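# Push the red toy car past the white tray

## Task

Slide the red toy car toward the centre of the table until every part of it has gone beyond the white tray. At the end it must still stand on its wheels, point in roughly its original direction, and no part of the robot may be in contact with it.

## Robot and tools

Robot: two arms, left_arm (on the +y side) and right_arm (on the -y side). Each ends in a four-digit hand with index, middle and ring fingers plus a thumb, 16 hinges per hand. right_arm has a right hand, left_arm a mirrored left hand. The names do not match image sides. A camera stand sits behind the arms.

Scene frame: origin at table-top height, midway between the arms' nominal bases. +x points out over the table, +z up, +y toward left_arm. Actual bases: left_arm at (+0.019, +0.228, +0.027) m, right_arm at (+0.004, -0.258, +0.040) m, both yawed very slightly. Reported hand positions and orientations are in this frame and can be a few centimetres off, more at long reach.

Hand point axes (right hand): +z runs along straightened fingers toward the tips, +y comes out of the palm face, +x crosses the palm away from the thumb. On the left hand +x points toward the thumb instead. A rigid mast sticks out at the wrist on the palm side and can strike objects.

execute_actions(actions, cameras): actions is a list of up to 15 actions, each lasting 0.5 s. An action is a table of at most 15 rows, one row per 1/30 s step. If it has fewer rows, its final row is held for the remaining steps. Every row holds exactly 48 numbers, each in [-1, 1], covering both arms even if only one moves. Order in a row: left_arm dx, dy, dz, rx, ry, rz; then 16 left-hand hinge numbers; then left current_limit, left speed; then right_arm dx, dy, dz, rx, ry, rz; then 16 right-hand hinge numbers; then right current_limit, right speed.

Arm numbers (dx..rz) are offsets, not poses. They are measured in the arm's own Hand target axes, counted from the Hand target as it stood when the action began. Each row is counted from that same start, not from the previous row. A new action starts from the new target, so repeating an offset keeps moving the hand. Scale: 1.0 equals 0.6 m for dx, dy, dz and 180 degrees for the rotation vector rx, ry, rz. Commanded orientation is clipped to within 40 degrees of the measured one. The hand often stops short of its target, and the right arm's elbow sags, so you may need to command extra height or resend the remaining distance. All zeros re-asks for the current target.

Hand numbers are absolute goals, not offsets; a zero is a real goal. Order: index_mcp, index_abd, index_pip, index_dip, middle_mcp, middle_abd, middle_pip, middle_dip, ring_mcp, ring_abd, ring_pip, ring_dip, thumb_cmc, thumb_axl, thumb_mcp, thumb_ipl. Each maps linearly between its stops. Straight values: _mcp +0.75, _abd 0.00, _pip +0.58, _dip +0.70, thumb_cmc +0.71, thumb_axl +0.68, thumb_mcp +0.23, thumb_ipl +0.17. Moving toward -1 curls fingers toward the palm; thumb_cmc toward -1 swings the thumb in front of the palm. To leave a hand unchanged, resend its hand_goal, hand_current_limit and hand_speed. current_limit maps -1..+1 to 0..550 mA per motor (at least 11 mA); start value +0.4. speed sets set-point rate as (speed+1)/2 of 8.5 rad/s; start value -0.6. Both persist once written.

cameras: list of names (cam_high, cam_left_wrist, cam_right_wrist), ["all"] or []. By default images come only with an empty actions list. An unknown name makes the call invalid. cam_high is fixed; the wrist cameras ride on the hands and can lag while moving. Images are 672x504.

Results per arm: end_effector_position (m), end_effector_quat_wxyz, Hand target (the last commanded pose after clipping; next offsets start from here), joint positions, velocities (may say within noise), joint torques (include arm weight; numbers 3 and 4 wrap at ±28 N m), motor temperatures, step readings of position during motion. Per hand: hand_goal, hand_measured, hand_current_ma, hand_state per motor (moving, goal, blocked, overload), hand_current_limit, hand_speed. A call returns once the robot is still, up to 3 s after its last action.

zoom_image(camera, region): region [x0, y0, x1, y1] in pixels of the latest image of that camera, at most 504 by 504. read_manual(section) only returns licence text. finished_scene(scene=1) ends the scene permanently; call it only once the car is past the tray and untouched.

Cautions: don't knock anything off the table or drop it from height; avoid slamming or pushing hard into the table or heavy objects; keep the two arms and hands from hitting or squeezing each other. A motor drawing 495 mA or more for 5 s shuts off for 10 s; hot arm motors (MOTOR HOT at 85 °C) stop the arm at 100 °C, so avoid long stretched holds or pushing against unreachable targets. To release a push, command the target back past the hand. Loose objects may be nudged by outside disturbances. Time spent thinking lets the scene run on with the last command held. Push the car gently, keep it upright and heading the same way, then withdraw the hand.

Each tool is called after "Request:" as name(argument=value, ...), one argument or row to a line, values as JSON.

## Session

Request:
execute_actions(
  actions=[],
)

Scene clock: 0.00 s.
left_arm: end_effector_position=(+0.3002, +0.1306, +0.2799) hand_goal=(+0.754, +0.000, +0.576, +0.696, +0.754, +0.000, +0.576, +0.696, +0.754, +0.000, +0.576, +0.696, +0.714, +0.678, +0.226, +0.168) hand_measured=(+0.754, +0.000, +0.576, +0.696, +0.754, +0.000, +0.576, +0.696, +0.754, +0.000, +0.576, +0.696, +0.714, +0.678, +0.226, +0.168) hand_current_ma=(+0, +0, +0, +0, +0, +0, +0, +0, +0, +0, +0, +0, +0, +0, +0, +0) hand_state=(goal, goal, goal, goal, goal, goal, goal, goal, goal, goal, goal, goal, goal, goal, goal, goal) hand_current_limit=0.40 hand_speed=-0.60 end_effector_quat_wxyz=(-0.044, +0.860, +0.491, +0.133) | right_arm: end_effector_position=(+0.6001, -0.1514, +0.2639) hand_goal=(+0.754, +0.000, +0.576, +0.696, +0.754, +0.000, +0.576, +0.696, +0.754, +0.000, +0.576, +0.696, +0.714, +0.678, +0.226, +0.168) hand_measured=(+0.754, +0.000, +0.576, +0.696, +0.754, +0.000, +0.576, +0.696, +0.754, +0.000, +0.576, +0.696, +0.714, +0.678, +0.226, +0.168) hand_current_ma=(+0, +0, +0, +0, +0, +0, +0, +0, +0, +0, +0, +0, +0, +0, +0, +0) hand_state=(goal, goal, goal, goal, goal, goal, goal, goal, goal, goal, goal, goal, goal, goal, goal, goal) hand_current_limit=0.40 hand_speed=-0.60 end_effector_quat_wxyz=(-0.114, +0.973, +0.197, +0.023)
Joint positions: left_arm=[-0.544 0.82 0.896 -1.602 -0.277 -0.037] | right_arm=[0.285 1.927 1.992 -1.577 -0.225 1.431]
Joint velocities: within noise
Joint torques (N m): no reading
Motor temperatures (°C): left_arm=[26 32 28 27 27 25] | right_arm=[30 30 27 28 21 23]
Heat: left arm: hottest shoulder 32 °C; right arm: hottest waist 30 °C.
Hand target: left_arm +0.3051, +0.1275, +0.2941; -0.030, +0.858, +0.493, +0.140 | right_arm +0.6062, -0.1497, +0.2818; -0.115, +0.972, +0.199, +0.043

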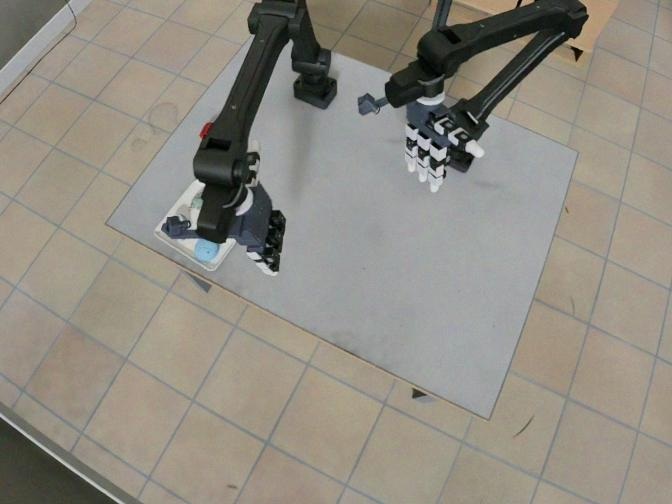

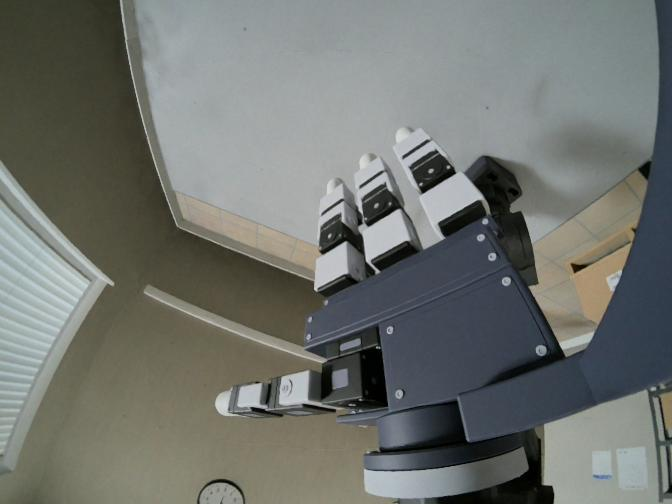

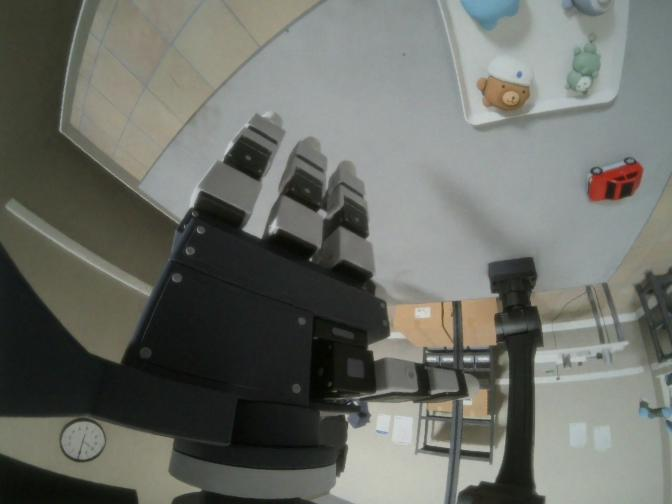

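Request:
zoom_image(
  camera="cam_high",
  region=[100, 50, 352, 302],
)

Request:
zoom_image(
  camera="cam_right_wrist",
  region=[420, 0, 672, 252],
)

Scaled by 2.000 from the camera's 672x504 image, which has a finer 960x720 frame.

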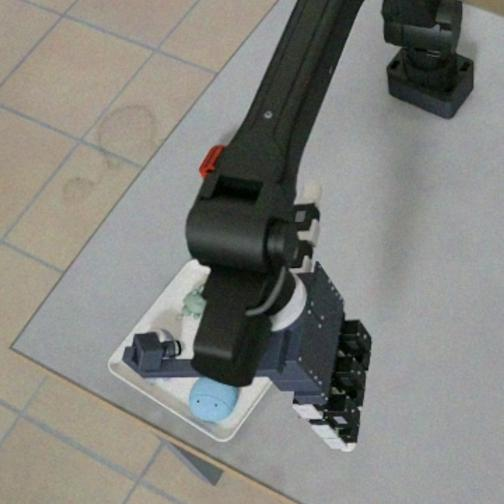

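Scaled by 2.000 from the camera's 672x504 image, which has a finer 960x720 frame.

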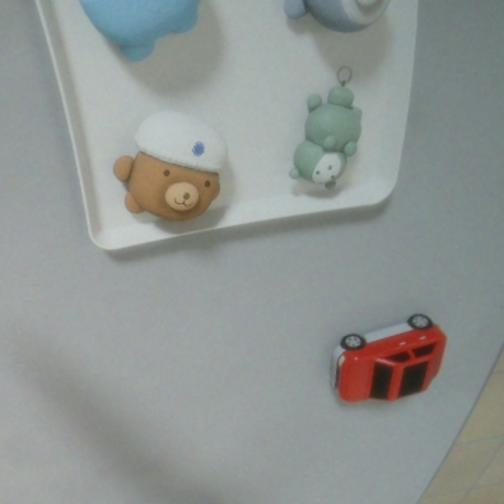

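Request:
execute_actions(
  actions=[
    [[0,0,0,0,0,0,0.754,0,0.576,0.696,0.754,0,0.576,0.696,0.754,0,0.576,0.696,0.714,0.678,0.226,0.168,0.4,-0.6,-0.010,0.031,-0.077,-0.037,-0.0139,0.064,0.98,0,0.722,0.696,0.754,0,0.576,0.696,0.98,0,0.722,0.696,0.714,0.678,0.226,0.168,0.4,-0.6]],
    [[0,0,0,0,0,0,0.754,0,0.576,0.696,0.754,0,0.576,0.696,0.754,0,0.576,0.696,0.714,0.678,0.226,0.168,0.4,-0.6,0,0,0,-0.037,-0.0139,0.064,0.98,0,0.722,0.696,0.754,0,0.576,0.696,0.98,0,0.722,0.696,0.714,0.678,0.226,0.168,0.4,-0.6]],
    [[0,0,0,0,0,0,0.754,0,0.576,0.696,0.754,0,0.576,0.696,0.754,0,0.576,0.696,0.714,0.678,0.226,0.168,0.4,-0.6,-0.0655,0.0958,0,0,0,0,0.98,0,0.722,0.696,0.754,0,0.576,0.696,0.98,0,0.722,0.696,0.714,0.678,0.226,0.168,0.4,-0.6]],
    [[0,0,0,0,0,0,0.754,0,0.576,0.696,0.754,0,0.576,0.696,0.754,0,0.576,0.696,0.714,0.678,0.226,0.168,0.4,-0.6,-0.0655,0.0958,0,0,0,0,0.98,0,0.722,0.696,0.754,0,0.576,0.696,0.98,0,0.722,0.696,0.714,0.678,0.226,0.168,0.4,-0.6]],
    [[0,0,0,0,0,0,0.754,0,0.576,0.696,0.754,0,0.576,0.696,0.754,0,0.576,0.696,0.714,0.678,0.226,0.168,0.4,-0.6,-0.0655,0.0958,0,0,0,0,0.98,0,0.722,0.696,0.754,0,0.576,0.696,0.98,0,0.722,0.696,0.714,0.678,0.226,0.168,0.4,-0.6]],
  ],
  cameras=["all"],
)

Scene clock: 75.53 s.
left_arm: end_effector_position=(+0.3002, +0.1306, +0.2799) hand_goal=(+0.754, +0.000, +0.576, +0.696, +0.754, +0.000, +0.576, +0.696, +0.754, +0.000, +0.576, +0.696, +0.714, +0.678, +0.226, +0.168) hand_measured=(+0.754, +0.000, +0.576, +0.696, +0.754, +0.000, +0.576, +0.696, +0.754, +0.000, +0.576, +0.696, +0.714, +0.678, +0.224, +0.168) hand_current_ma=(+0, +0, +0, +0, +0, +0, +0, +0, +0, +0, +0, +0, +0, +0, +0, +0) hand_state=(goal, goal, goal, goal, goal, goal, goal, goal, goal, goal, goal, goal, goal, goal, goal, goal) hand_current_limit=0.40 hand_speed=-0.60 end_effector_quat_wxyz=(-0.044, +0.860, +0.491, +0.133) | right_arm: end_effector_position=(+0.4901, -0.3520, +0.3121) hand_goal=(+0.980, +0.000, +0.722, +0.696, +0.754, +0.000, +0.576, +0.696, +0.980, +0.000, +0.722, +0.696, +0.714, +0.678, +0.226, +0.168) hand_measured=(+0.972, +0.000, +0.718, +0.696, +0.752, +0.000, +0.576, +0.696, +0.974, +0.000, +0.718, +0.696, +0.714, +0.678, +0.222, +0.168) hand_current_ma=(-2, +0, -1, +0, +0, +0, +0, +0, -2, +0, -1, +0, +0, +0, -1, +0) hand_state=(goal, goal, goal, goal, goal, goal, goal, goal, goal, goal, goal, goal, goal, goal, goal, goal) hand_current_limit=0.40 hand_speed=-0.60 end_effector_quat_wxyz=(+0.001, +1.000, -0.006, -0.014)
Joint positions: left_arm=[-0.544 0.82 0.896 -1.602 -0.277 -0.037] | right_arm=[0.015 1.693 1.746 -1.653 0.003 1.565]
Joint torques (N m): left_arm=[-1.26 0.79 10.33 0.51 -0.4 -0.02] | right_arm=[0.62 -18.2 9.77 0.65 -0.05 -0.16]
Motor temperatures (°C): left_arm=[26 32 44 27 27 24] | right_arm=[29 37 37 27 21 22]
Heat: left arm: hottest elbow 44 °C; right arm: hottest shoulder 37 °C.
Hand target: left_arm +0.3051, +0.1275, +0.2941; -0.030, +0.858, +0.493, +0.140 | right_arm +0.4886, -0.3522, +0.3221; +0.000, +1.000, +0.000, +0.000
Off the commanded pose: left_arm 0.015 m, 2 deg | right_arm 0.010 m, 2 deg.
Step readings (end_effector_position of left_arm | right_arm):
0: (+0.3002, +0.1306, +0.2799) | (+0.6001, -0.1514, +0.2639)
1: (+0.3002, +0.1306, +0.2799) | (+0.5999, -0.1522, +0.2641)
2: (+0.3002, +0.1306, +0.2799) | (+0.5987, -0.1558, +0.2664)
4: (+0.3002, +0.1306, +0.2799) | (+0.5946, -0.1651, +0.2741)
8: (+0.3002, +0.1306, +0.2799) | (+0.5944, -0.1718, +0.2959)
15: (+0.3002, +0.1306, +0.2799) | (+0.5948, -0.1734, +0.3165)
16: (+0.3002, +0.1306, +0.2799) | (+0.5944, -0.1745, +0.3168)
17: (+0.3002, +0.1306, +0.2799) | (+0.5942, -0.1775, +0.3175)
19: (+0.3002, +0.1306, +0.2799) | (+0.5963, -0.1841, +0.3194)
23: (+0.3002, +0.1306, +0.2799) | (+0.5993, -0.1881, +0.3144)
30: (+0.3002, +0.1306, +0.2799) | (+0.5975, -0.1883, +0.3027)
31: (+0.3002, +0.1306, +0.2799) | (+0.5972, -0.1882, +0.3027)
32: (+0.3002, +0.1306, +0.2799) | (+0.5972, -0.1887, +0.3026)
34: (+0.3002, +0.1306, +0.2799) | (+0.5932, -0.1917, +0.3011)
38: (+0.3002, +0.1306, +0.2799) | (+0.5788, -0.2073, +0.2970)
45: (+0.3002, +0.1306, +0.2799) | (+0.5733, -0.2324, +0.3009)
46: (+0.3002, +0.1306, +0.2799) | (+0.5725, -0.2341, +0.3016)
47: (+0.3002, +0.1306, +0.2799) | (+0.5700, -0.2374, +0.3009)
49: (+0.3002, +0.1306, +0.2799) | (+0.5585, -0.2440, +0.2982)
53: (+0.3002, +0.1306, +0.2799) | (+0.5372, -0.2665, +0.2971)
60: (+0.3002, +0.1306, +0.2799) | (+0.5294, -0.2936, +0.3095)
61: (+0.3002, +0.1306, +0.2799) | (+0.5290, -0.2942, +0.3104)
62: (+0.3002, +0.1306, +0.2799) | (+0.5271, -0.2965, +0.3098)
64: (+0.3002, +0.1306, +0.2799) | (+0.5179, -0.3014, +0.3054)
68: (+0.3002, +0.1306, +0.2799) | (+0.4954, -0.3244, +0.3011)
75: (+0.3002, +0.1306, +0.2799) | (+0.4890, -0.3519, +0.3109)
camera_calibration:
cam_right_wrist: T_world_to_cam=[[-0.799048, -0.599804, 0.0419352, 0.202693], [-0.372281, 0.548301, 0.748848, 0.0913838], [-0.472155, 0.582753, -0.661414, 0.765457], [0, 0, 0, 1]] pos_world=[0.557396, -0.374602, 0.429351]

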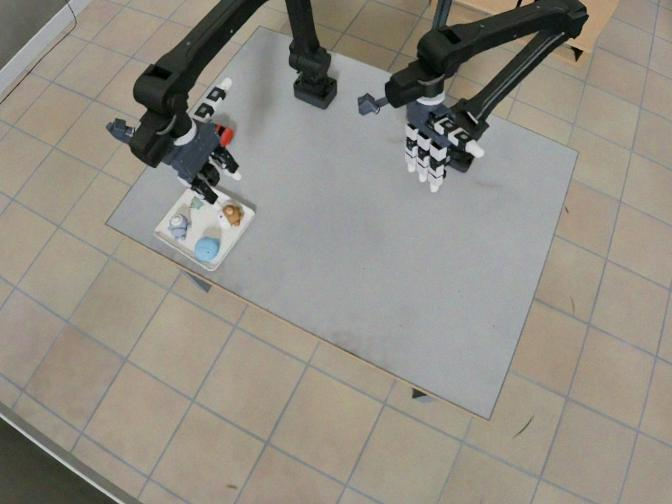

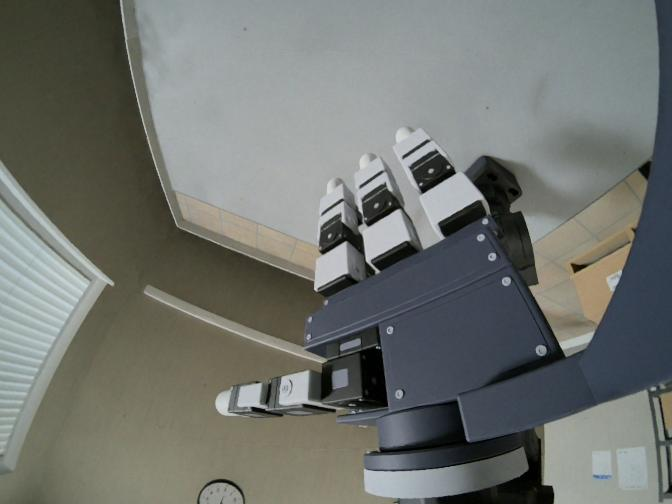

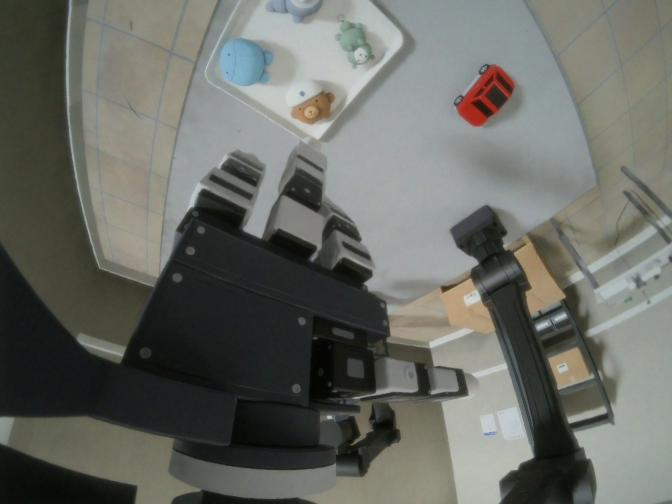

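Request:
zoom_image(
  camera="cam_right_wrist",
  region=[200, 0, 620, 200],
)

Request:
zoom_image(
  camera="cam_high",
  region=[100, 60, 300, 280],
)

Scaled by 1.200 from the camera's 672x504 image, which has a finer 960x720 frame.

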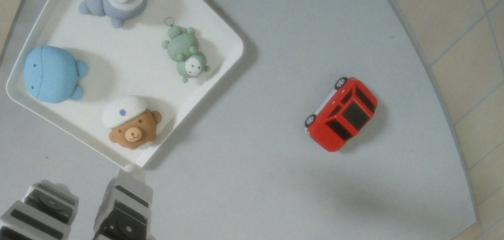

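Scaled by 2.291 from the camera's 672x504 image, which has a finer 960x720 frame.

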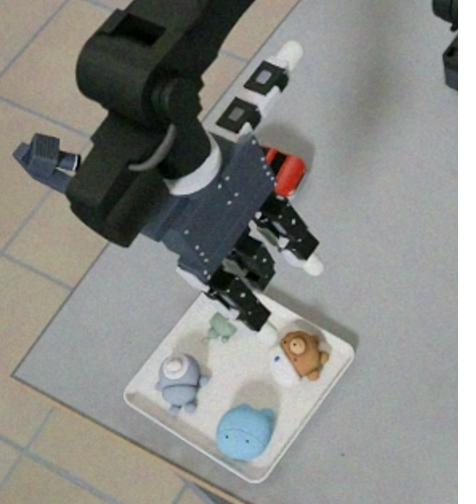

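Request:
execute_actions(
  actions=[
    [[0,0,0,0,0,0,0.754,0,0.576,0.696,0.754,0,0.576,0.696,0.754,0,0.576,0.696,0.714,0.678,0.226,0.168,0.4,-0.6,-0.0612,0.0977,0.02,0,0,0,0.754,-0.083,0.576,0.696,0.754,0.083,0.576,0.696,0.754,0,0.576,0.696,0.714,0.678,0.226,0.168,0.4,-0.6]],
    [[0,0,0,0,0,0,0.754,0,0.576,0.696,0.754,0,0.576,0.696,0.754,0,0.576,0.696,0.714,0.678,0.226,0.168,0.4,-0.6,-0.0612,0.0977,0.02,0,0,0,0.754,-0.083,0.576,0.696,0.754,0.083,0.576,0.696,0.754,0,0.576,0.696,0.714,0.678,0.226,0.168,0.4,-0.6]],
    [[0,0,0,0,0,0,0.754,0,0.576,0.696,0.754,0,0.576,0.696,0.754,0,0.576,0.696,0.714,0.678,0.226,0.168,0.4,-0.6,-0.0612,0.0977,0.02,0,0,0,0.754,-0.083,0.576,0.696,0.754,0.083,0.576,0.696,0.754,0,0.576,0.696,0.714,0.678,0.226,0.168,0.4,-0.6]],
    [[0,0,0,0,0,0,0.754,0,0.576,0.696,0.754,0,0.576,0.696,0.754,0,0.576,0.696,0.714,0.678,0.226,0.168,0.4,-0.6,-0.0612,0.0977,0.02,0,0,0,0.754,-0.083,0.576,0.696,0.754,0.083,0.576,0.696,0.754,0,0.576,0.696,0.714,0.678,0.226,0.168,0.4,-0.6]],
    [[0,0,0,0,0,0,0.754,0,0.576,0.696,0.754,0,0.576,0.696,0.754,0,0.576,0.696,0.714,0.678,0.226,0.168,0.4,-0.6,-0.0612,0.0977,0.02,0,0,0,0.754,-0.083,0.576,0.696,0.754,0.083,0.576,0.696,0.754,0,0.576,0.696,0.714,0.678,0.226,0.168,0.4,-0.6]],
  ],
  cameras=["cam_high","cam_right_wrist"],
)

Request:
zoom_image(
  camera="cam_high",
  region=[100, 20, 300, 240],
)

Request:
zoom_image(
  camera="cam_right_wrist",
  region=[100, 0, 520, 300],
)

Scene clock: 115.97 s.
left_arm: end_effector_position=(+0.3002, +0.1306, +0.2799) hand_goal=(+0.754, +0.000, +0.576, +0.696, +0.754, +0.000, +0.576, +0.696, +0.754, +0.000, +0.576, +0.696, +0.714, +0.678, +0.226, +0.168) hand_measured=(+0.754, +0.000, +0.576, +0.696, +0.754, +0.000, +0.576, +0.696, +0.754, +0.000, +0.576, +0.696, +0.714, +0.678, +0.224, +0.168) hand_current_ma=(+0, +0, +0, +0, +0, +0, +0, +0, +0, +0, +0, +0, +0, +0, +0, +0) hand_state=(goal, goal, goal, goal, goal, goal, goal, goal, goal, goal, goal, goal, goal, goal, goal, goal) hand_current_limit=0.40 hand_speed=-0.60 end_effector_quat_wxyz=(-0.044, +0.860, +0.491, +0.133) | right_arm: end_effector_position=(+0.3000, -0.6435, +0.2597) hand_goal=(+0.754, -0.082, +0.576, +0.696, +0.754, +0.084, +0.576, +0.696, +0.754, +0.000, +0.576, +0.696, +0.714, +0.678, +0.226, +0.168) hand_measured=(+0.752, -0.080, +0.578, +0.696, +0.752, +0.082, +0.576, +0.696, +0.752, +0.000, +0.578, +0.696, +0.714, +0.678, +0.222, +0.168) hand_current_ma=(+0, +0, +0, +0, +0, +0, +0, +0, +0, +0, +0, +0, +0, +0, -1, +0) hand_state=(goal, goal, goal, goal, goal, goal, goal, goal, goal, goal, goal, goal, goal, goal, goal, goal) hand_current_limit=0.40 hand_speed=-0.60 end_effector_quat_wxyz=(-0.004, +1.000, -0.007, -0.006)
Joint positions: left_arm=[-0.544 0.82 0.896 -1.602 -0.277 -0.037] | right_arm=[-0.722 1.502 1.381 -1.464 0.002 0.832]
Joint torques (N m): left_arm=[-1.26 0.73 10.28 0.53 -0.39 -0.03] | right_arm=[0.85 -12.92 10.62 0.81 0.07 -0.17]
Heat: left arm: hottest elbow 47 °C; right arm: hottest shoulder 37 °C.
Hand target: left_arm +0.3051, +0.1275, +0.2941; -0.030, +0.858, +0.493, +0.140 | right_arm +0.3050, -0.6453, +0.2619; +0.000, +1.000, +0.000, +0.000
Off the commanded pose: left_arm 0.015 m, 2 deg | right_arm 0.006 m, 1 deg.
Step readings (end_effector_position of left_arm | right_arm):
0: (+0.3002, +0.1306, +0.2799) | (+0.4902, -0.3520, +0.3121)
1: (+0.3002, +0.1306, +0.2799) | (+0.4899, -0.3520, +0.3112)
2: (+0.3002, +0.1306, +0.2799) | (+0.4885, -0.3531, +0.3093)
4: (+0.3002, +0.1306, +0.2799) | (+0.4810, -0.3584, +0.3027)
8: (+0.3002, +0.1306, +0.2799) | (+0.4576, -0.3849, +0.2931)
15: (+0.3002, +0.1306, +0.2799) | (+0.4511, -0.4117, +0.2977)
16: (+0.3002, +0.1306, +0.2799) | (+0.4513, -0.4117, +0.2981)
17: (+0.3002, +0.1306, +0.2799) | (+0.4502, -0.4132, +0.2971)
19: (+0.3002, +0.1306, +0.2799) | (+0.4445, -0.4181, +0.2927)
23: (+0.3002, +0.1306, +0.2799) | (+0.4219, -0.4445, +0.2854)
30: (+0.3002, +0.1306, +0.2799) | (+0.4134, -0.4702, +0.2864)
31: (+0.3002, +0.1306, +0.2799) | (+0.4140, -0.4702, +0.2861)
32: (+0.3002, +0.1306, +0.2799) | (+0.4135, -0.4717, +0.2850)
34: (+0.3002, +0.1306, +0.2799) | (+0.4090, -0.4774, +0.2810)
38: (+0.3002, +0.1306, +0.2799) | (+0.3864, -0.5046, +0.2743)
45: (+0.3002, +0.1306, +0.2799) | (+0.3756, -0.5287, +0.2736)
46: (+0.3002, +0.1306, +0.2799) | (+0.3763, -0.5287, +0.2734)
47: (+0.3002, +0.1306, +0.2799) | (+0.3764, -0.5302, +0.2726)
49: (+0.3002, +0.1306, +0.2799) | (+0.3730, -0.5368, +0.2699)
53: (+0.3002, +0.1306, +0.2799) | (+0.3512, -0.5651, +0.2641)
60: (+0.3002, +0.1306, +0.2799) | (+0.3374, -0.5868, +0.2629)
61: (+0.3002, +0.1306, +0.2799) | (+0.3381, -0.5867, +0.2627)
62: (+0.3002, +0.1306, +0.2799) | (+0.3385, -0.5884, +0.2626)
64: (+0.3002, +0.1306, +0.2799) | (+0.3367, -0.5962, +0.2618)
68: (+0.3002, +0.1306, +0.2799) | (+0.3146, -0.6241, +0.2599)
75: (+0.3002, +0.1306, +0.2799) | (+0.2979, -0.6435, +0.2600)
camera_calibration:
cam_right_wrist: T_world_to_cam=[[-0.801764, -0.597245, 0.0217559, -0.11418], [-0.38363, 0.542229, 0.74754, 0.2196], [-0.458261, 0.591004, -0.663861, 0.812597], [0, 0, 0, 1]] pos_world=[0.365081, -0.667515, 0.377776]
Images, in order (width x height): cam_high 672x504, cam_right_wrist 672x504.

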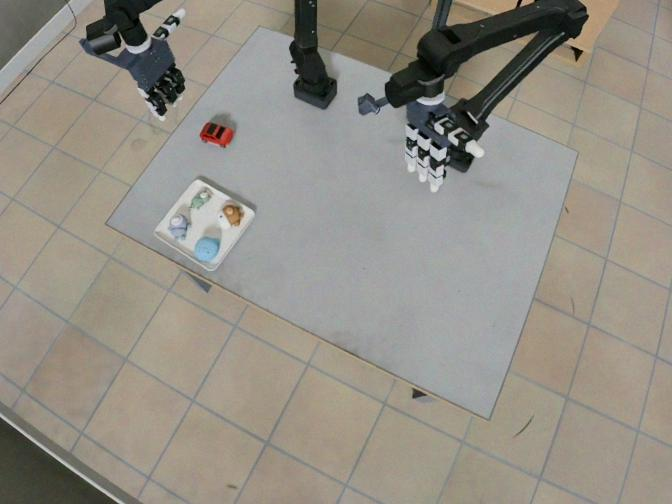

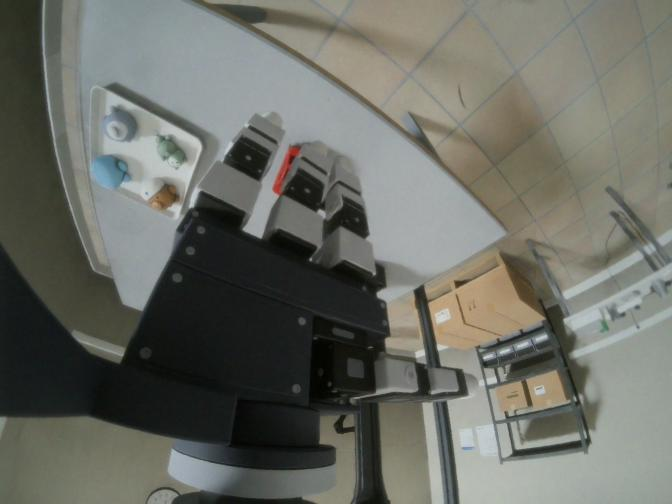

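Scaled by 2.291 from the camera's 672x504 image, which has a finer 960x720 frame.

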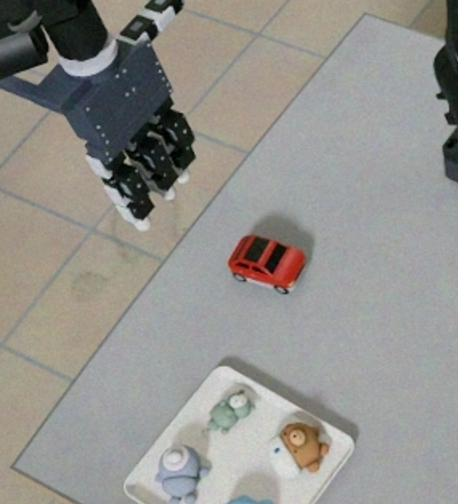

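Scaled by 1.200 from the camera's 672x504 image, which has a finer 960x720 frame.

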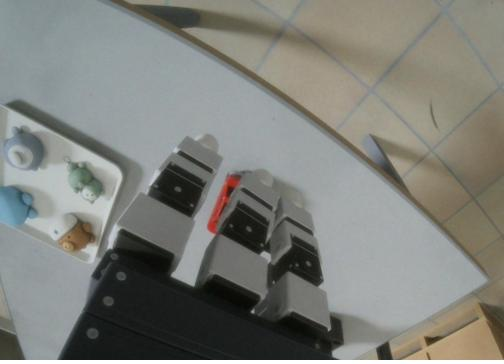

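Request:
execute_actions(
  actions=[
    [[0,0,0,0,0,0,0.754,0,0.576,0.696,0.754,0,0.576,0.696,0.754,0,0.576,0.696,0.714,0.678,0.226,0.168,0.4,-0.6,0.025,-0.025,0.1,0,0,-0.033,0.754,-0.083,0.576,0.696,0.754,0.083,0.576,0.696,0.754,0,0.576,0.696,0.714,0.678,0.226,0.168,0.4,-0.6]],
    [[0,0,0,0,0,0,0.754,0,0.576,0.696,0.754,0,0.576,0.696,0.754,0,0.576,0.696,0.714,0.678,0.226,0.168,0.4,-0.6,0,0,0.09,0,0,0,0.754,-0.083,0.576,0.696,0.754,0.083,0.576,0.696,0.754,0,0.576,0.696,0.714,0.678,0.226,0.168,0.4,-0.6]],
  ],
  cameras=["cam_high","cam_right_wrist"],
)

Request:
zoom_image(
  camera="cam_high",
  region=[150, 80, 270, 180],
)

Request:
zoom_image(
  camera="cam_right_wrist",
  region=[200, 80, 400, 280],
)

Scene clock: 133.60 s.
left_arm: end_effector_position=(+0.3002, +0.1306, +0.2799) hand_goal=(+0.754, +0.000, +0.576, +0.696, +0.754, +0.000, +0.576, +0.696, +0.754, +0.000, +0.576, +0.696, +0.714, +0.678, +0.226, +0.168) hand_measured=(+0.754, +0.000, +0.576, +0.696, +0.754, +0.000, +0.576, +0.696, +0.754, +0.000, +0.576, +0.696, +0.714, +0.678, +0.224, +0.168) hand_current_ma=(+0, +0, +0, +0, +0, +0, +0, +0, +0, +0, +0, +0, +0, +0, +0, +0) hand_state=(goal, goal, goal, goal, goal, goal, goal, goal, goal, goal, goal, goal, goal, goal, goal, goal) hand_current_limit=0.40 hand_speed=-0.60 end_effector_quat_wxyz=(-0.044, +0.860, +0.491, +0.133) | right_arm: end_effector_position=(+0.3111, -0.6321, +0.1488) hand_goal=(+0.754, -0.082, +0.576, +0.696, +0.754, +0.084, +0.576, +0.696, +0.754, +0.000, +0.576, +0.696, +0.714, +0.678, +0.226, +0.168) hand_measured=(+0.752, -0.080, +0.578, +0.696, +0.752, +0.082, +0.576, +0.696, +0.752, +0.000, +0.578, +0.696, +0.714, +0.678, +0.222, +0.168) hand_current_ma=(+0, +0, +0, +0, +0, +0, +0, +0, +0, +0, +0, +0, +0, +0, -1, +0) hand_state=(goal, goal, goal, goal, goal, goal, goal, goal, goal, goal, goal, goal, goal, goal, goal, goal) hand_current_limit=0.40 hand_speed=-0.60 end_effector_quat_wxyz=(-0.002, +0.999, +0.039, -0.003)
Joint positions: left_arm=[-0.544 0.82 0.896 -1.602 -0.277 -0.037] | right_arm=[-0.695 1.557 1.143 -1.162 0.001 0.765]
Joint torques (N m): left_arm=[-1.14 0.91 10.3 0.5 -0.4 -0.03] | right_arm=[1.67 -12.4 9.59 0.87 0.08 -0.15]
Heat: left arm: hottest elbow 47 °C; right arm: hottest shoulder 36 °C.
Hand target: left_arm +0.3051, +0.1275, +0.2941; -0.030, +0.858, +0.493, +0.140 | right_arm +0.3202, -0.6303, +0.1480; +0.000, +0.999, +0.052, +0.000
Off the commanded pose: left_arm 0.015 m, 2 deg | right_arm 0.009 m, 1 deg.
Step readings (end_effector_position of left_arm | right_arm):
0: (+0.3002, +0.1306, +0.2799) | (+0.3000, -0.6435, +0.2597)
1: (+0.3002, +0.1306, +0.2799) | (+0.3002, -0.6436, +0.2593)
2: (+0.3002, +0.1306, +0.2799) | (+0.3012, -0.6444, +0.2562)
4: (+0.3002, +0.1306, +0.2799) | (+0.3044, -0.6443, +0.2448)
8: (+0.3002, +0.1306, +0.2799) | (+0.3029, -0.6344, +0.2131)
15: (+0.3002, +0.1306, +0.2799) | (+0.3092, -0.6308, +0.2016)
16: (+0.3002, +0.1306, +0.2799) | (+0.3099, -0.6314, +0.2016)
17: (+0.3002, +0.1306, +0.2799) | (+0.3107, -0.6321, +0.1996)
19: (+0.3002, +0.1306, +0.2799) | (+0.3132, -0.6342, +0.1925)
23: (+0.3002, +0.1306, +0.2799) | (+0.3105, -0.6317, +0.1682)
30: (+0.3002, +0.1306, +0.2799) | (+0.3103, -0.6315, +0.1486)
camera_calibration:
cam_right_wrist: T_world_to_cam=[[-0.742421, -0.669664, 0.0190157, -0.159898], [-0.437444, 0.506078, 0.743322, 0.295068], [-0.5074, 0.543539, -0.668663, 0.723347], [0, 0, 0, 1]] pos_world=[0.37739, -0.649573, 0.267385]
Images, in order (width x height): cam_high 672x504, cam_right_wrist 672x504.

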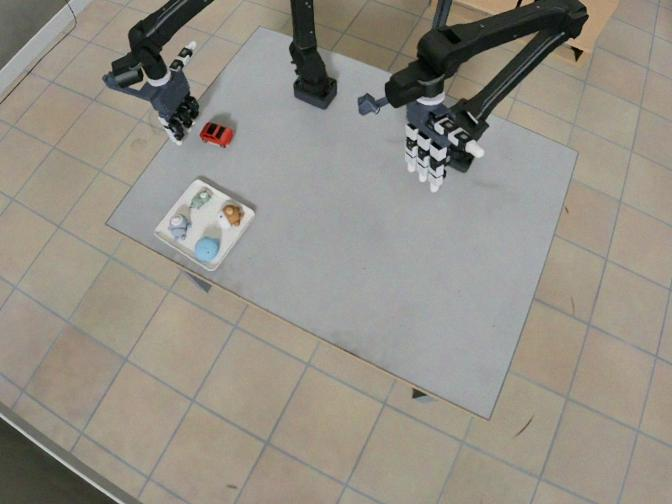

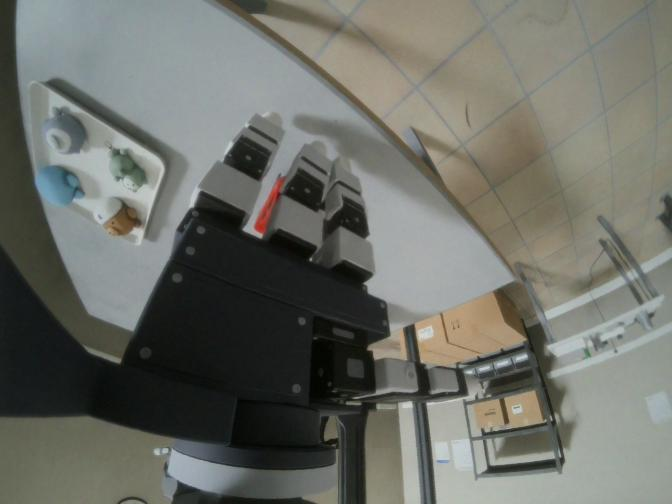

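Scaled by 4.200 from the camera's 672x504 image, which has a finer 960x720 frame.

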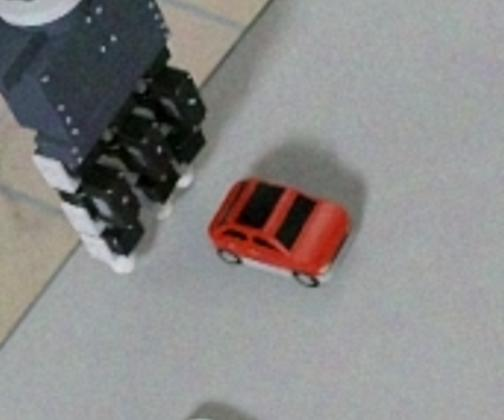

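Scaled by 2.520 from the camera's 672x504 image, which has a finer 960x720 frame.

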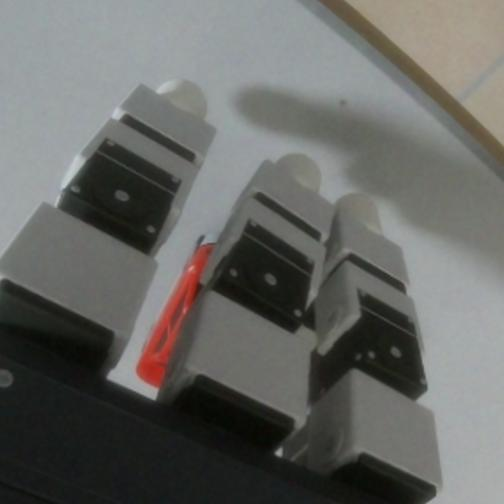

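Request:
execute_actions(
  actions=[
    [[0,0,0,0,0,0,0.754,0,0.576,0.696,0.754,0,0.576,0.696,0.754,0,0.576,0.696,0.714,0.678,0.226,0.168,0.4,-0.6,0.014,0,0.022,0,0,-0.008,0.754,-0.083,0.576,0.696,0.754,0.083,0.576,0.696,0.754,0,0.576,0.696,0.714,0.678,0.226,0.168,0.4,-0.6]],
  ],
  cameras=["cam_high","cam_right_wrist"],
)

Request:
zoom_image(
  camera="cam_high",
  region=[150, 80, 270, 180],
)

Request:
zoom_image(
  camera="cam_right_wrist",
  region=[200, 80, 400, 280],
)

Scene clock: 148.00 s.
left_arm: end_effector_position=(+0.3002, +0.1306, +0.2799) hand_goal=(+0.754, +0.000, +0.576, +0.696, +0.754, +0.000, +0.576, +0.696, +0.754, +0.000, +0.576, +0.696, +0.714, +0.678, +0.226, +0.168) hand_measured=(+0.754, +0.000, +0.576, +0.696, +0.754, +0.000, +0.576, +0.696, +0.754, +0.000, +0.576, +0.696, +0.714, +0.678, +0.224, +0.168) hand_current_ma=(+0, +0, +0, +0, +0, +0, +0, +0, +0, +0, +0, +0, +0, +0, +0, +0) hand_state=(goal, goal, goal, goal, goal, goal, goal, goal, goal, goal, goal, goal, goal, goal, goal, goal) hand_current_limit=0.40 hand_speed=-0.60 end_effector_quat_wxyz=(-0.044, +0.860, +0.491, +0.133) | right_arm: end_effector_position=(+0.3211, -0.6350, +0.1438) hand_goal=(+0.754, -0.082, +0.576, +0.696, +0.754, +0.084, +0.576, +0.696, +0.754, +0.000, +0.576, +0.696, +0.714, +0.678, +0.226, +0.168) hand_measured=(+0.752, -0.080, +0.578, +0.696, +0.752, +0.082, +0.576, +0.696, +0.752, +0.000, +0.578, +0.696, +0.714, +0.678, +0.222, +0.168) hand_current_ma=(+0, +0, +0, +0, +0, +0, +0, +0, +0, +0, +0, +0, +0, +0, -1, +0) hand_state=(goal, goal, goal, goal, goal, goal, goal, goal, goal, goal, goal, goal, goal, goal, goal, goal) hand_current_limit=0.40 hand_speed=-0.60 end_effector_quat_wxyz=(+0.005, +0.999, +0.050, +0.004)
Joint positions: left_arm=[-0.544 0.82 0.896 -1.602 -0.277 -0.037] | right_arm=[-0.687 1.571 1.143 -1.13 0.001 0.751]
Joint torques (N m): left_arm=[-1.2 0.73 10.32 0.5 -0.39 -0.04] | right_arm=[1.96 -11.69 8.8 0.85 0.08 -0.17]
Heat: left arm: hottest elbow 48 °C; right arm: hottest elbow 36 °C.
Hand target: left_arm +0.3051, +0.1275, +0.2941; -0.030, +0.858, +0.493, +0.140 | right_arm +0.3285, -0.6295, +0.1349; +0.000, +0.998, +0.064, +0.000
Off the commanded pose: left_arm 0.015 m, 2 deg | right_arm 0.013 m, 2 deg.
Step readings (end_effector_position of left_arm | right_arm):
0: (+0.3002, +0.1306, +0.2799) | (+0.3111, -0.6321, +0.1488)
1: (+0.3002, +0.1306, +0.2799) | (+0.3112, -0.6322, +0.1488)
2: (+0.3002, +0.1306, +0.2799) | (+0.3119, -0.6325, +0.1489)
4: (+0.3002, +0.1306, +0.2799) | (+0.3150, -0.6334, +0.1491)
8: (+0.3002, +0.1306, +0.2799) | (+0.3189, -0.6351, +0.1475)
15: (+0.3002, +0.1306, +0.2799) | (+0.3209, -0.6349, +0.1438)
camera_calibration:
cam_right_wrist: T_world_to_cam=[[-0.727931, -0.685435, 0.0171673, -0.168697], [-0.458757, 0.505502, 0.73076, 0.312823], [-0.509567, 0.524067, -0.682419, 0.717022], [0, 0, 0, 1]] pos_world=[0.38608, -0.649531, 0.263607]
Images, in order (width x height): cam_high 672x504, cam_right_wrist 672x504.

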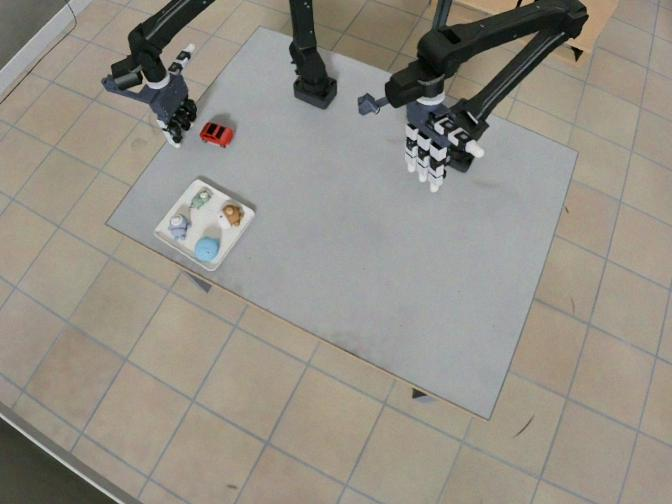

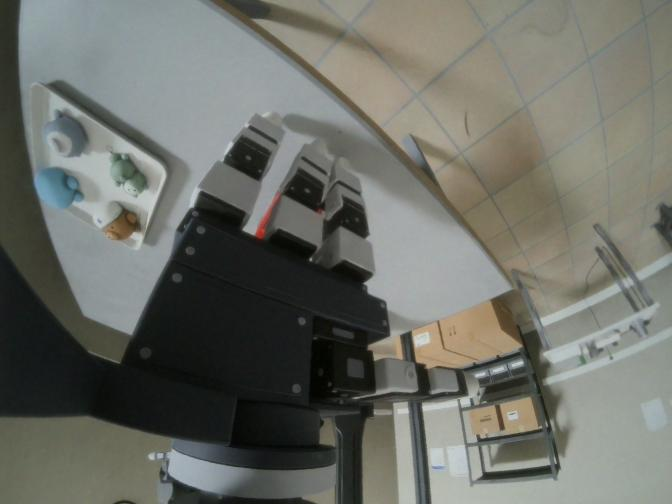

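Scaled by 4.200 from the camera's 672x504 image, which has a finer 960x720 frame.

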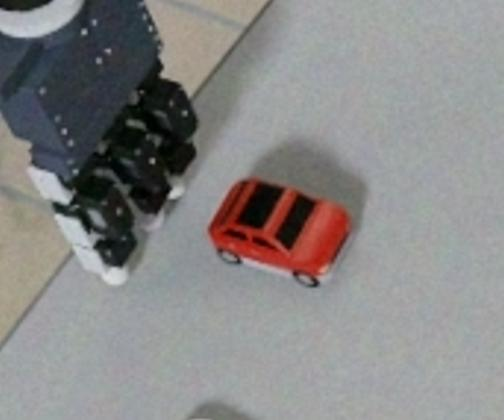

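Scaled by 2.520 from the camera's 672x504 image, which has a finer 960x720 frame.

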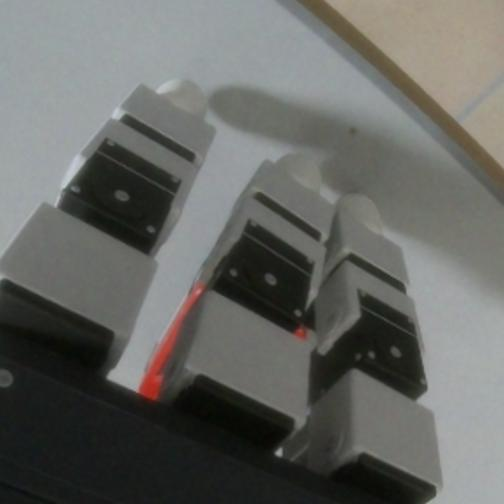

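Request:
execute_actions(
  actions=[
    [[0,0,0,0,0,0,0.754,0,0.576,0.696,0.754,0,0.576,0.696,0.754,0,0.576,0.696,0.714,0.678,0.226,0.168,0.4,-0.6,0,-0.042,0.005,0,0,0,0.754,-0.083,0.576,0.696,0.754,0.083,0.576,0.696,0.754,0,0.576,0.696,0.714,0.678,0.226,0.168,0.4,-0.6]],
    [[0,0,0,0,0,0,0.754,0,0.576,0.696,0.754,0,0.576,0.696,0.754,0,0.576,0.696,0.714,0.678,0.226,0.168,0.4,-0.6,0,-0.042,0,0,0,0,0.754,-0.083,0.576,0.696,0.754,0.083,0.576,0.696,0.754,0,0.576,0.696,0.714,0.678,0.226,0.168,0.4,-0.6]],
  ],
  cameras=["cam_high"],
)

Request:
zoom_image(
  camera="cam_high",
  region=[150, 80, 270, 180],
)

Scene clock: 164.93 s.
left_arm: end_effector_position=(+0.3002, +0.1306, +0.2799) hand_goal=(+0.754, +0.000, +0.576, +0.696, +0.754, +0.000, +0.576, +0.696, +0.754, +0.000, +0.576, +0.696, +0.714, +0.678, +0.226, +0.168) hand_measured=(+0.754, +0.000, +0.576, +0.696, +0.754, +0.000, +0.576, +0.696, +0.754, +0.000, +0.576, +0.696, +0.714, +0.678, +0.224, +0.168) hand_current_ma=(+0, +0, +0, +0, +0, +0, +0, +0, +0, +0, +0, +0, +0, +0, +0, +0) hand_state=(goal, goal, goal, goal, goal, goal, goal, goal, goal, goal, goal, goal, goal, goal, goal, goal) hand_current_limit=0.40 hand_speed=-0.60 end_effector_quat_wxyz=(-0.044, +0.860, +0.491, +0.133) | right_arm: end_effector_position=(+0.3202, -0.5934, +0.1355) hand_goal=(+0.754, -0.082, +0.576, +0.696, +0.754, +0.084, +0.576, +0.696, +0.754, +0.000, +0.576, +0.696, +0.714, +0.678, +0.226, +0.168) hand_measured=(+0.742, -0.082, +0.570, +0.694, +0.746, +0.084, +0.572, +0.694, +0.720, +0.002, +0.554, +0.684, +0.714, +0.678, +0.222, +0.168) hand_current_ma=(-5, +0, -1, +0, -3, +0, -1, +0, -33, +0, -14, -4, +0, +0, -1, +0) hand_state=(goal, goal, goal, goal, goal, goal, goal, goal, blocked, goal, blocked, goal, goal, goal, goal, goal) hand_current_limit=0.40 hand_speed=-0.60 end_effector_quat_wxyz=(+0.007, +0.998, +0.057, +0.001)
Joint positions: left_arm=[-0.544 0.82 0.896 -1.602 -0.277 -0.037] | right_arm=[-0.611 1.514 1.05 -1.096 0.008 0.813]
Joint torques (N m): left_arm=[-1.2 0.73 10.33 0.49 -0.39 -0.02] | right_arm=[2.37 -12.75 7.36 0.49 -0.2 -0.01]
Heat: left arm: hottest elbow 48 °C; right arm: hottest elbow 35 °C.
Hand target: left_arm +0.3051, +0.1275, +0.2941; -0.030, +0.858, +0.493, +0.140 | right_arm +0.3218, -0.5795, +0.1318; +0.000, +0.998, +0.065, +0.000
Off the commanded pose: left_arm 0.015 m, 2 deg | right_arm 0.015 m, 1 deg.
Step readings (end_effector_position of left_arm | right_arm):
0: (+0.3002, +0.1306, +0.2799) | (+0.3211, -0.6350, +0.1438)
1: (+0.3002, +0.1306, +0.2799) | (+0.3210, -0.6346, +0.1434)
2: (+0.3002, +0.1306, +0.2799) | (+0.3208, -0.6337, +0.1420)
4: (+0.3002, +0.1306, +0.2799) | (+0.3203, -0.6292, +0.1369)
8: (+0.3002, +0.1306, +0.2799) | (+0.3230, -0.6188, +0.1351)
15: (+0.3002, +0.1306, +0.2799) | (+0.3252, -0.6142, +0.1359)
16: (+0.3002, +0.1306, +0.2799) | (+0.3246, -0.6138, +0.1353)
17: (+0.3002, +0.1306, +0.2799) | (+0.3240, -0.6128, +0.1349)
19: (+0.3002, +0.1306, +0.2799) | (+0.3221, -0.6089, +0.1355)
23: (+0.3002, +0.1306, +0.2799) | (+0.3208, -0.5979, +0.1356)
30: (+0.3002, +0.1306, +0.2799) | (+0.3204, -0.5935, +0.1355)
Images, in order (width x height): cam_high 672x504.

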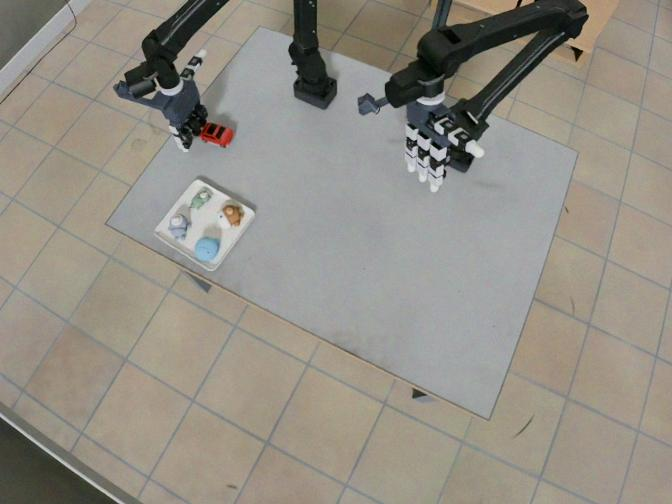

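Scaled by 4.200 from the camera's 672x504 image, which has a finer 960x720 frame.

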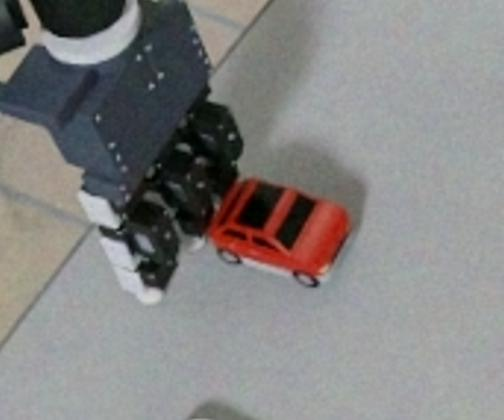

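Request:
execute_actions(
  actions=[
    [[0,0,0,0,0,0,0.754,0,0.576,0.696,0.754,0,0.576,0.696,0.754,0,0.576,0.696,0.714,0.678,0.226,0.168,0.4,-0.6,-0.014,0.006,-0.012,0,0,0,0.754,-0.083,0.576,0.696,0.754,0.083,0.576,0.696,0.56,0,0.576,0.696,0.714,0.678,0.226,0.168,0.4,-0.6]],
    [[0,0,0,0,0,0,0.754,0,0.576,0.696,0.754,0,0.576,0.696,0.754,0,0.576,0.696,0.714,0.678,0.226,0.168,0.4,-0.6,0,-0.03,0,0,0,0,0.754,-0.083,0.576,0.696,0.754,0.083,0.576,0.696,0.56,0,0.576,0.696,0.714,0.678,0.226,0.168,0.4,-0.6]],
  ],
  cameras=["cam_high"],
)

Request:
zoom_image(
  camera="cam_high",
  region=[150, 80, 270, 180],
)

Scene clock: 173.90 s.
left_arm: end_effector_position=(+0.3002, +0.1306, +0.2799) hand_goal=(+0.754, +0.000, +0.576, +0.696, +0.754, +0.000, +0.576, +0.696, +0.754, +0.000, +0.576, +0.696, +0.714, +0.678, +0.226, +0.168) hand_measured=(+0.754, +0.000, +0.576, +0.696, +0.754, +0.000, +0.576, +0.696, +0.754, +0.000, +0.576, +0.696, +0.714, +0.678, +0.224, +0.168) hand_current_ma=(+0, +0, +0, +0, +0, +0, +0, +0, +0, +0, +0, +0, +0, +0, +0, +0) hand_state=(goal, goal, goal, goal, goal, goal, goal, goal, goal, goal, goal, goal, goal, goal, goal, goal) hand_current_limit=0.40 hand_speed=-0.60 end_effector_quat_wxyz=(-0.044, +0.860, +0.491, +0.133) | right_arm: end_effector_position=(+0.3115, -0.5754, +0.1346) hand_goal=(+0.754, -0.082, +0.576, +0.696, +0.754, +0.084, +0.576, +0.696, +0.560, +0.000, +0.576, +0.696, +0.714, +0.678, +0.226, +0.168) hand_measured=(+0.750, -0.084, +0.572, +0.694, +0.738, +0.080, +0.566, +0.692, +0.564, +0.002, +0.574, +0.694, +0.714, +0.678, +0.222, +0.168) hand_current_ma=(-1, +0, +0, +0, -9, -1, -3, -1, +1, +0, +0, +0, +0, +0, -1, +0) hand_state=(goal, goal, goal, goal, goal, goal, goal, goal, goal, goal, goal, goal, goal, goal, goal, goal) hand_current_limit=0.40 hand_speed=-0.60 end_effector_quat_wxyz=(+0.000, +0.998, +0.062, -0.002)
Joint positions: left_arm=[-0.544 0.82 0.896 -1.602 -0.277 -0.037] | right_arm=[-0.592 1.476 1.008 -1.104 0.003 0.823]
Joint torques (N m): left_arm=[-1.26 0.79 10.3 0.53 -0.4 -0.02] | right_arm=[1.61 -12.92 8.24 0.08 0.04 0.07]
Motor temperatures (°C): left_arm=[26 32 49 26 26 23] | right_arm=[29 34 34 27 21 22]
Heat: left arm: hottest elbow 49 °C; right arm: hottest shoulder 34 °C.
Hand target: left_arm +0.3051, +0.1275, +0.2941; -0.030, +0.858, +0.493, +0.140 | right_arm +0.3118, -0.5663, +0.1390; +0.000, +0.998, +0.065, +0.000
Off the commanded pose: left_arm 0.015 m, 2 deg | right_arm 0.010 m, 0 deg.
Step readings (end_effector_position of left_arm | right_arm):
0: (+0.3002, +0.1306, +0.2799) | (+0.3201, -0.5934, +0.1355)
1: (+0.3002, +0.1306, +0.2799) | (+0.3201, -0.5934, +0.1355)
2: (+0.3002, +0.1306, +0.2799) | (+0.3203, -0.5933, +0.1357)
4: (+0.3002, +0.1306, +0.2799) | (+0.3198, -0.5924, +0.1356)
8: (+0.3002, +0.1306, +0.2799) | (+0.3181, -0.5911, +0.1357)
15: (+0.3002, +0.1306, +0.2799) | (+0.3176, -0.5905, +0.1356)
16: (+0.3002, +0.1306, +0.2799) | (+0.3174, -0.5904, +0.1353)
17: (+0.3002, +0.1306, +0.2799) | (+0.3168, -0.5897, +0.1350)
19: (+0.3002, +0.1306, +0.2799) | (+0.3147, -0.5875, +0.1352)
23: (+0.3002, +0.1306, +0.2799) | (+0.3111, -0.5797, +0.1350)
30: (+0.3002, +0.1306, +0.2799) | (+0.3116, -0.5754, +0.1346)
Images, in order (width x height): cam_high 672x504.

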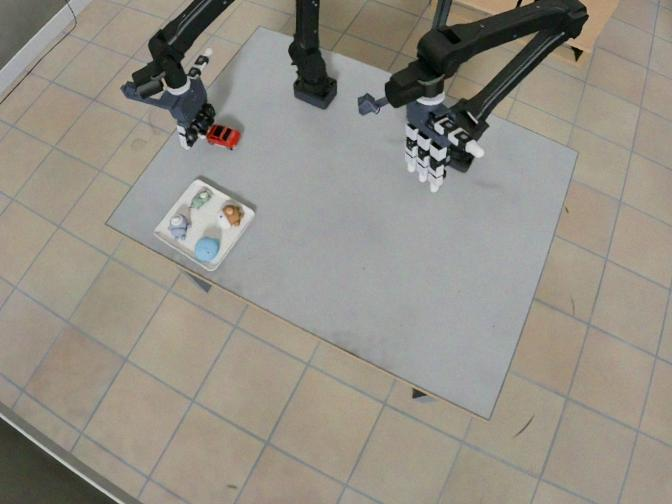

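Scaled by 4.200 from the camera's 672x504 image, which has a finer 960x720 frame.

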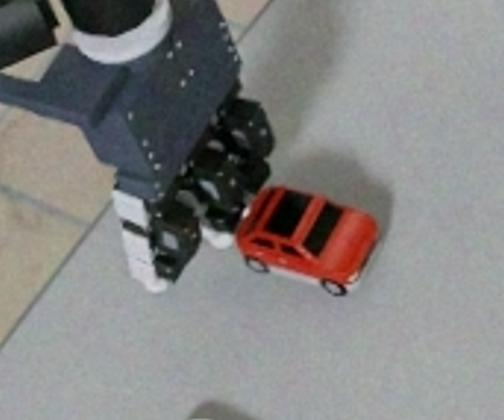

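Request:
execute_actions(
  actions=[
    [[0,0,0,0,0,0,0.754,0,0.576,0.696,0.754,0,0.576,0.696,0.754,0,0.576,0.696,0.714,0.678,0.226,0.168,0.4,-0.6,0,-0.045,-0.007,0,0,0,0.754,-0.083,0.576,0.696,0.754,0.083,0.576,0.696,0.56,0,0.576,0.696,0.714,0.678,0.226,0.168,0.4,-0.6]],
    [[0,0,0,0,0,0,0.754,0,0.576,0.696,0.754,0,0.576,0.696,0.754,0,0.576,0.696,0.714,0.678,0.226,0.168,0.4,-0.6,0,-0.045,0,0,0,0,0.754,-0.083,0.576,0.696,0.754,0.083,0.576,0.696,0.56,0,0.576,0.696,0.714,0.678,0.226,0.168,0.4,-0.6]],
    [[0,0,0,0,0,0,0.754,0,0.576,0.696,0.754,0,0.576,0.696,0.754,0,0.576,0.696,0.714,0.678,0.226,0.168,0.4,-0.6,0,-0.045,0,0,0,0,0.754,-0.083,0.576,0.696,0.754,0.083,0.576,0.696,0.56,0,0.576,0.696,0.714,0.678,0.226,0.168,0.4,-0.6]],
  ],
  cameras=["cam_high"],
)

Request:
zoom_image(
  camera="cam_high",
  region=[160, 80, 280, 180],
)

Scene clock: 181.53 s.
left_arm: end_effector_position=(+0.3002, +0.1306, +0.2799) hand_goal=(+0.754, +0.000, +0.576, +0.696, +0.754, +0.000, +0.576, +0.696, +0.754, +0.000, +0.576, +0.696, +0.714, +0.678, +0.226, +0.168) hand_measured=(+0.754, +0.000, +0.576, +0.696, +0.754, +0.000, +0.576, +0.696, +0.754, +0.000, +0.576, +0.696, +0.714, +0.678, +0.224, +0.168) hand_current_ma=(+0, +0, +0, +0, +0, +0, +0, +0, +0, +0, +0, +0, +0, +0, +0, +0) hand_state=(goal, goal, goal, goal, goal, goal, goal, goal, goal, goal, goal, goal, goal, goal, goal, goal) hand_current_limit=0.40 hand_speed=-0.60 end_effector_quat_wxyz=(-0.044, +0.860, +0.491, +0.133) | right_arm: end_effector_position=(+0.3007, -0.4910, +0.1360) hand_goal=(+0.754, -0.082, +0.576, +0.696, +0.754, +0.084, +0.576, +0.696, +0.560, +0.000, +0.576, +0.696, +0.714, +0.678, +0.226, +0.168) hand_measured=(+0.750, -0.084, +0.574, +0.694, +0.750, +0.082, +0.572, +0.694, +0.562, +0.002, +0.574, +0.694, +0.714, +0.678, +0.222, +0.168) hand_current_ma=(-1, +0, +0, +0, -1, +0, +0, +0, +0, +0, +0, +0, +0, +0, -1, +0) hand_state=(goal, goal, goal, goal, goal, goal, goal, goal, goal, goal, goal, goal, goal, goal, goal, goal) hand_current_limit=0.40 hand_speed=-0.60 end_effector_quat_wxyz=(-0.004, +0.998, +0.063, -0.006)
Joint positions: left_arm=[-0.544 0.82 0.896 -1.602 -0.277 -0.037] | right_arm=[-0.411 1.345 0.88 -1.12 -0.002 1.002]
Joint torques (N m): left_arm=[-1.26 0.73 10.29 0.51 -0.4 -0.02] | right_arm=[1.61 -10.81 8.81 0.14 0.21 0.07]
Heat: left arm: hottest elbow 49 °C; right arm: hottest shoulder 34 °C.
Hand target: left_arm +0.3051, +0.1275, +0.2941; -0.030, +0.858, +0.493, +0.140 | right_arm +0.3013, -0.4860, +0.1432; +0.000, +0.998, +0.065, +0.000
Off the commanded pose: left_arm 0.015 m, 2 deg | right_arm 0.009 m, 1 deg.
Step readings (end_effector_position of left_arm | right_arm):
0: (+0.3002, +0.1306, +0.2799) | (+0.3114, -0.5754, +0.1346)
1: (+0.3002, +0.1306, +0.2799) | (+0.3114, -0.5752, +0.1346)
2: (+0.3002, +0.1306, +0.2799) | (+0.3106, -0.5740, +0.1344)
4: (+0.3002, +0.1306, +0.2799) | (+0.3089, -0.5693, +0.1348)
8: (+0.3002, +0.1306, +0.2799) | (+0.3070, -0.5523, +0.1346)
15: (+0.3002, +0.1306, +0.2799) | (+0.3076, -0.5446, +0.1341)
16: (+0.3002, +0.1306, +0.2799) | (+0.3074, -0.5446, +0.1341)
17: (+0.3002, +0.1306, +0.2799) | (+0.3069, -0.5429, +0.1337)
19: (+0.3002, +0.1306, +0.2799) | (+0.3046, -0.5382, +0.1333)
23: (+0.3002, +0.1306, +0.2799) | (+0.3033, -0.5241, +0.1348)
30: (+0.3002, +0.1306, +0.2799) | (+0.3044, -0.5179, +0.1354)
31: (+0.3002, +0.1306, +0.2799) | (+0.3042, -0.5177, +0.1354)
32: (+0.3002, +0.1306, +0.2799) | (+0.3039, -0.5160, +0.1350)
34: (+0.3002, +0.1306, +0.2799) | (+0.3017, -0.5114, +0.1344)
38: (+0.3002, +0.1306, +0.2799) | (+0.3005, -0.4969, +0.1345)
45: (+0.3002, +0.1306, +0.2799) | (+0.3013, -0.4911, +0.1360)
Images, in order (width x height): cam_high 672x504.

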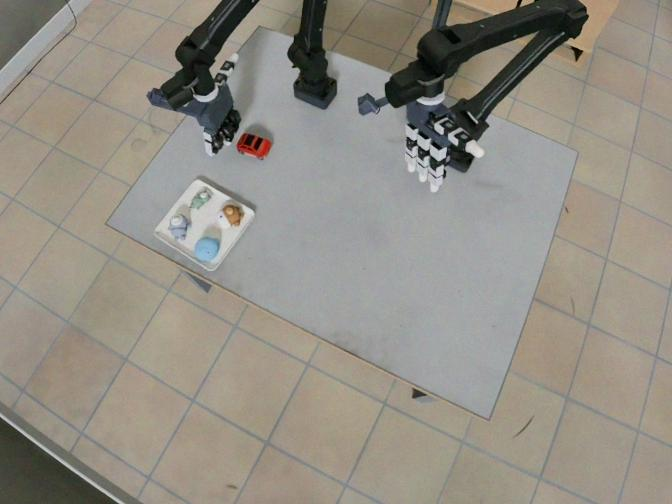

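Scaled by 4.200 from the camera's 672x504 image, which has a finer 960x720 frame.

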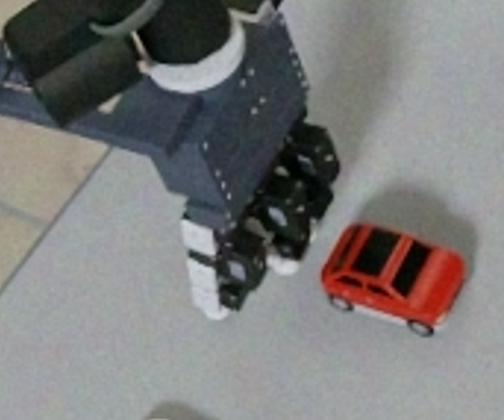

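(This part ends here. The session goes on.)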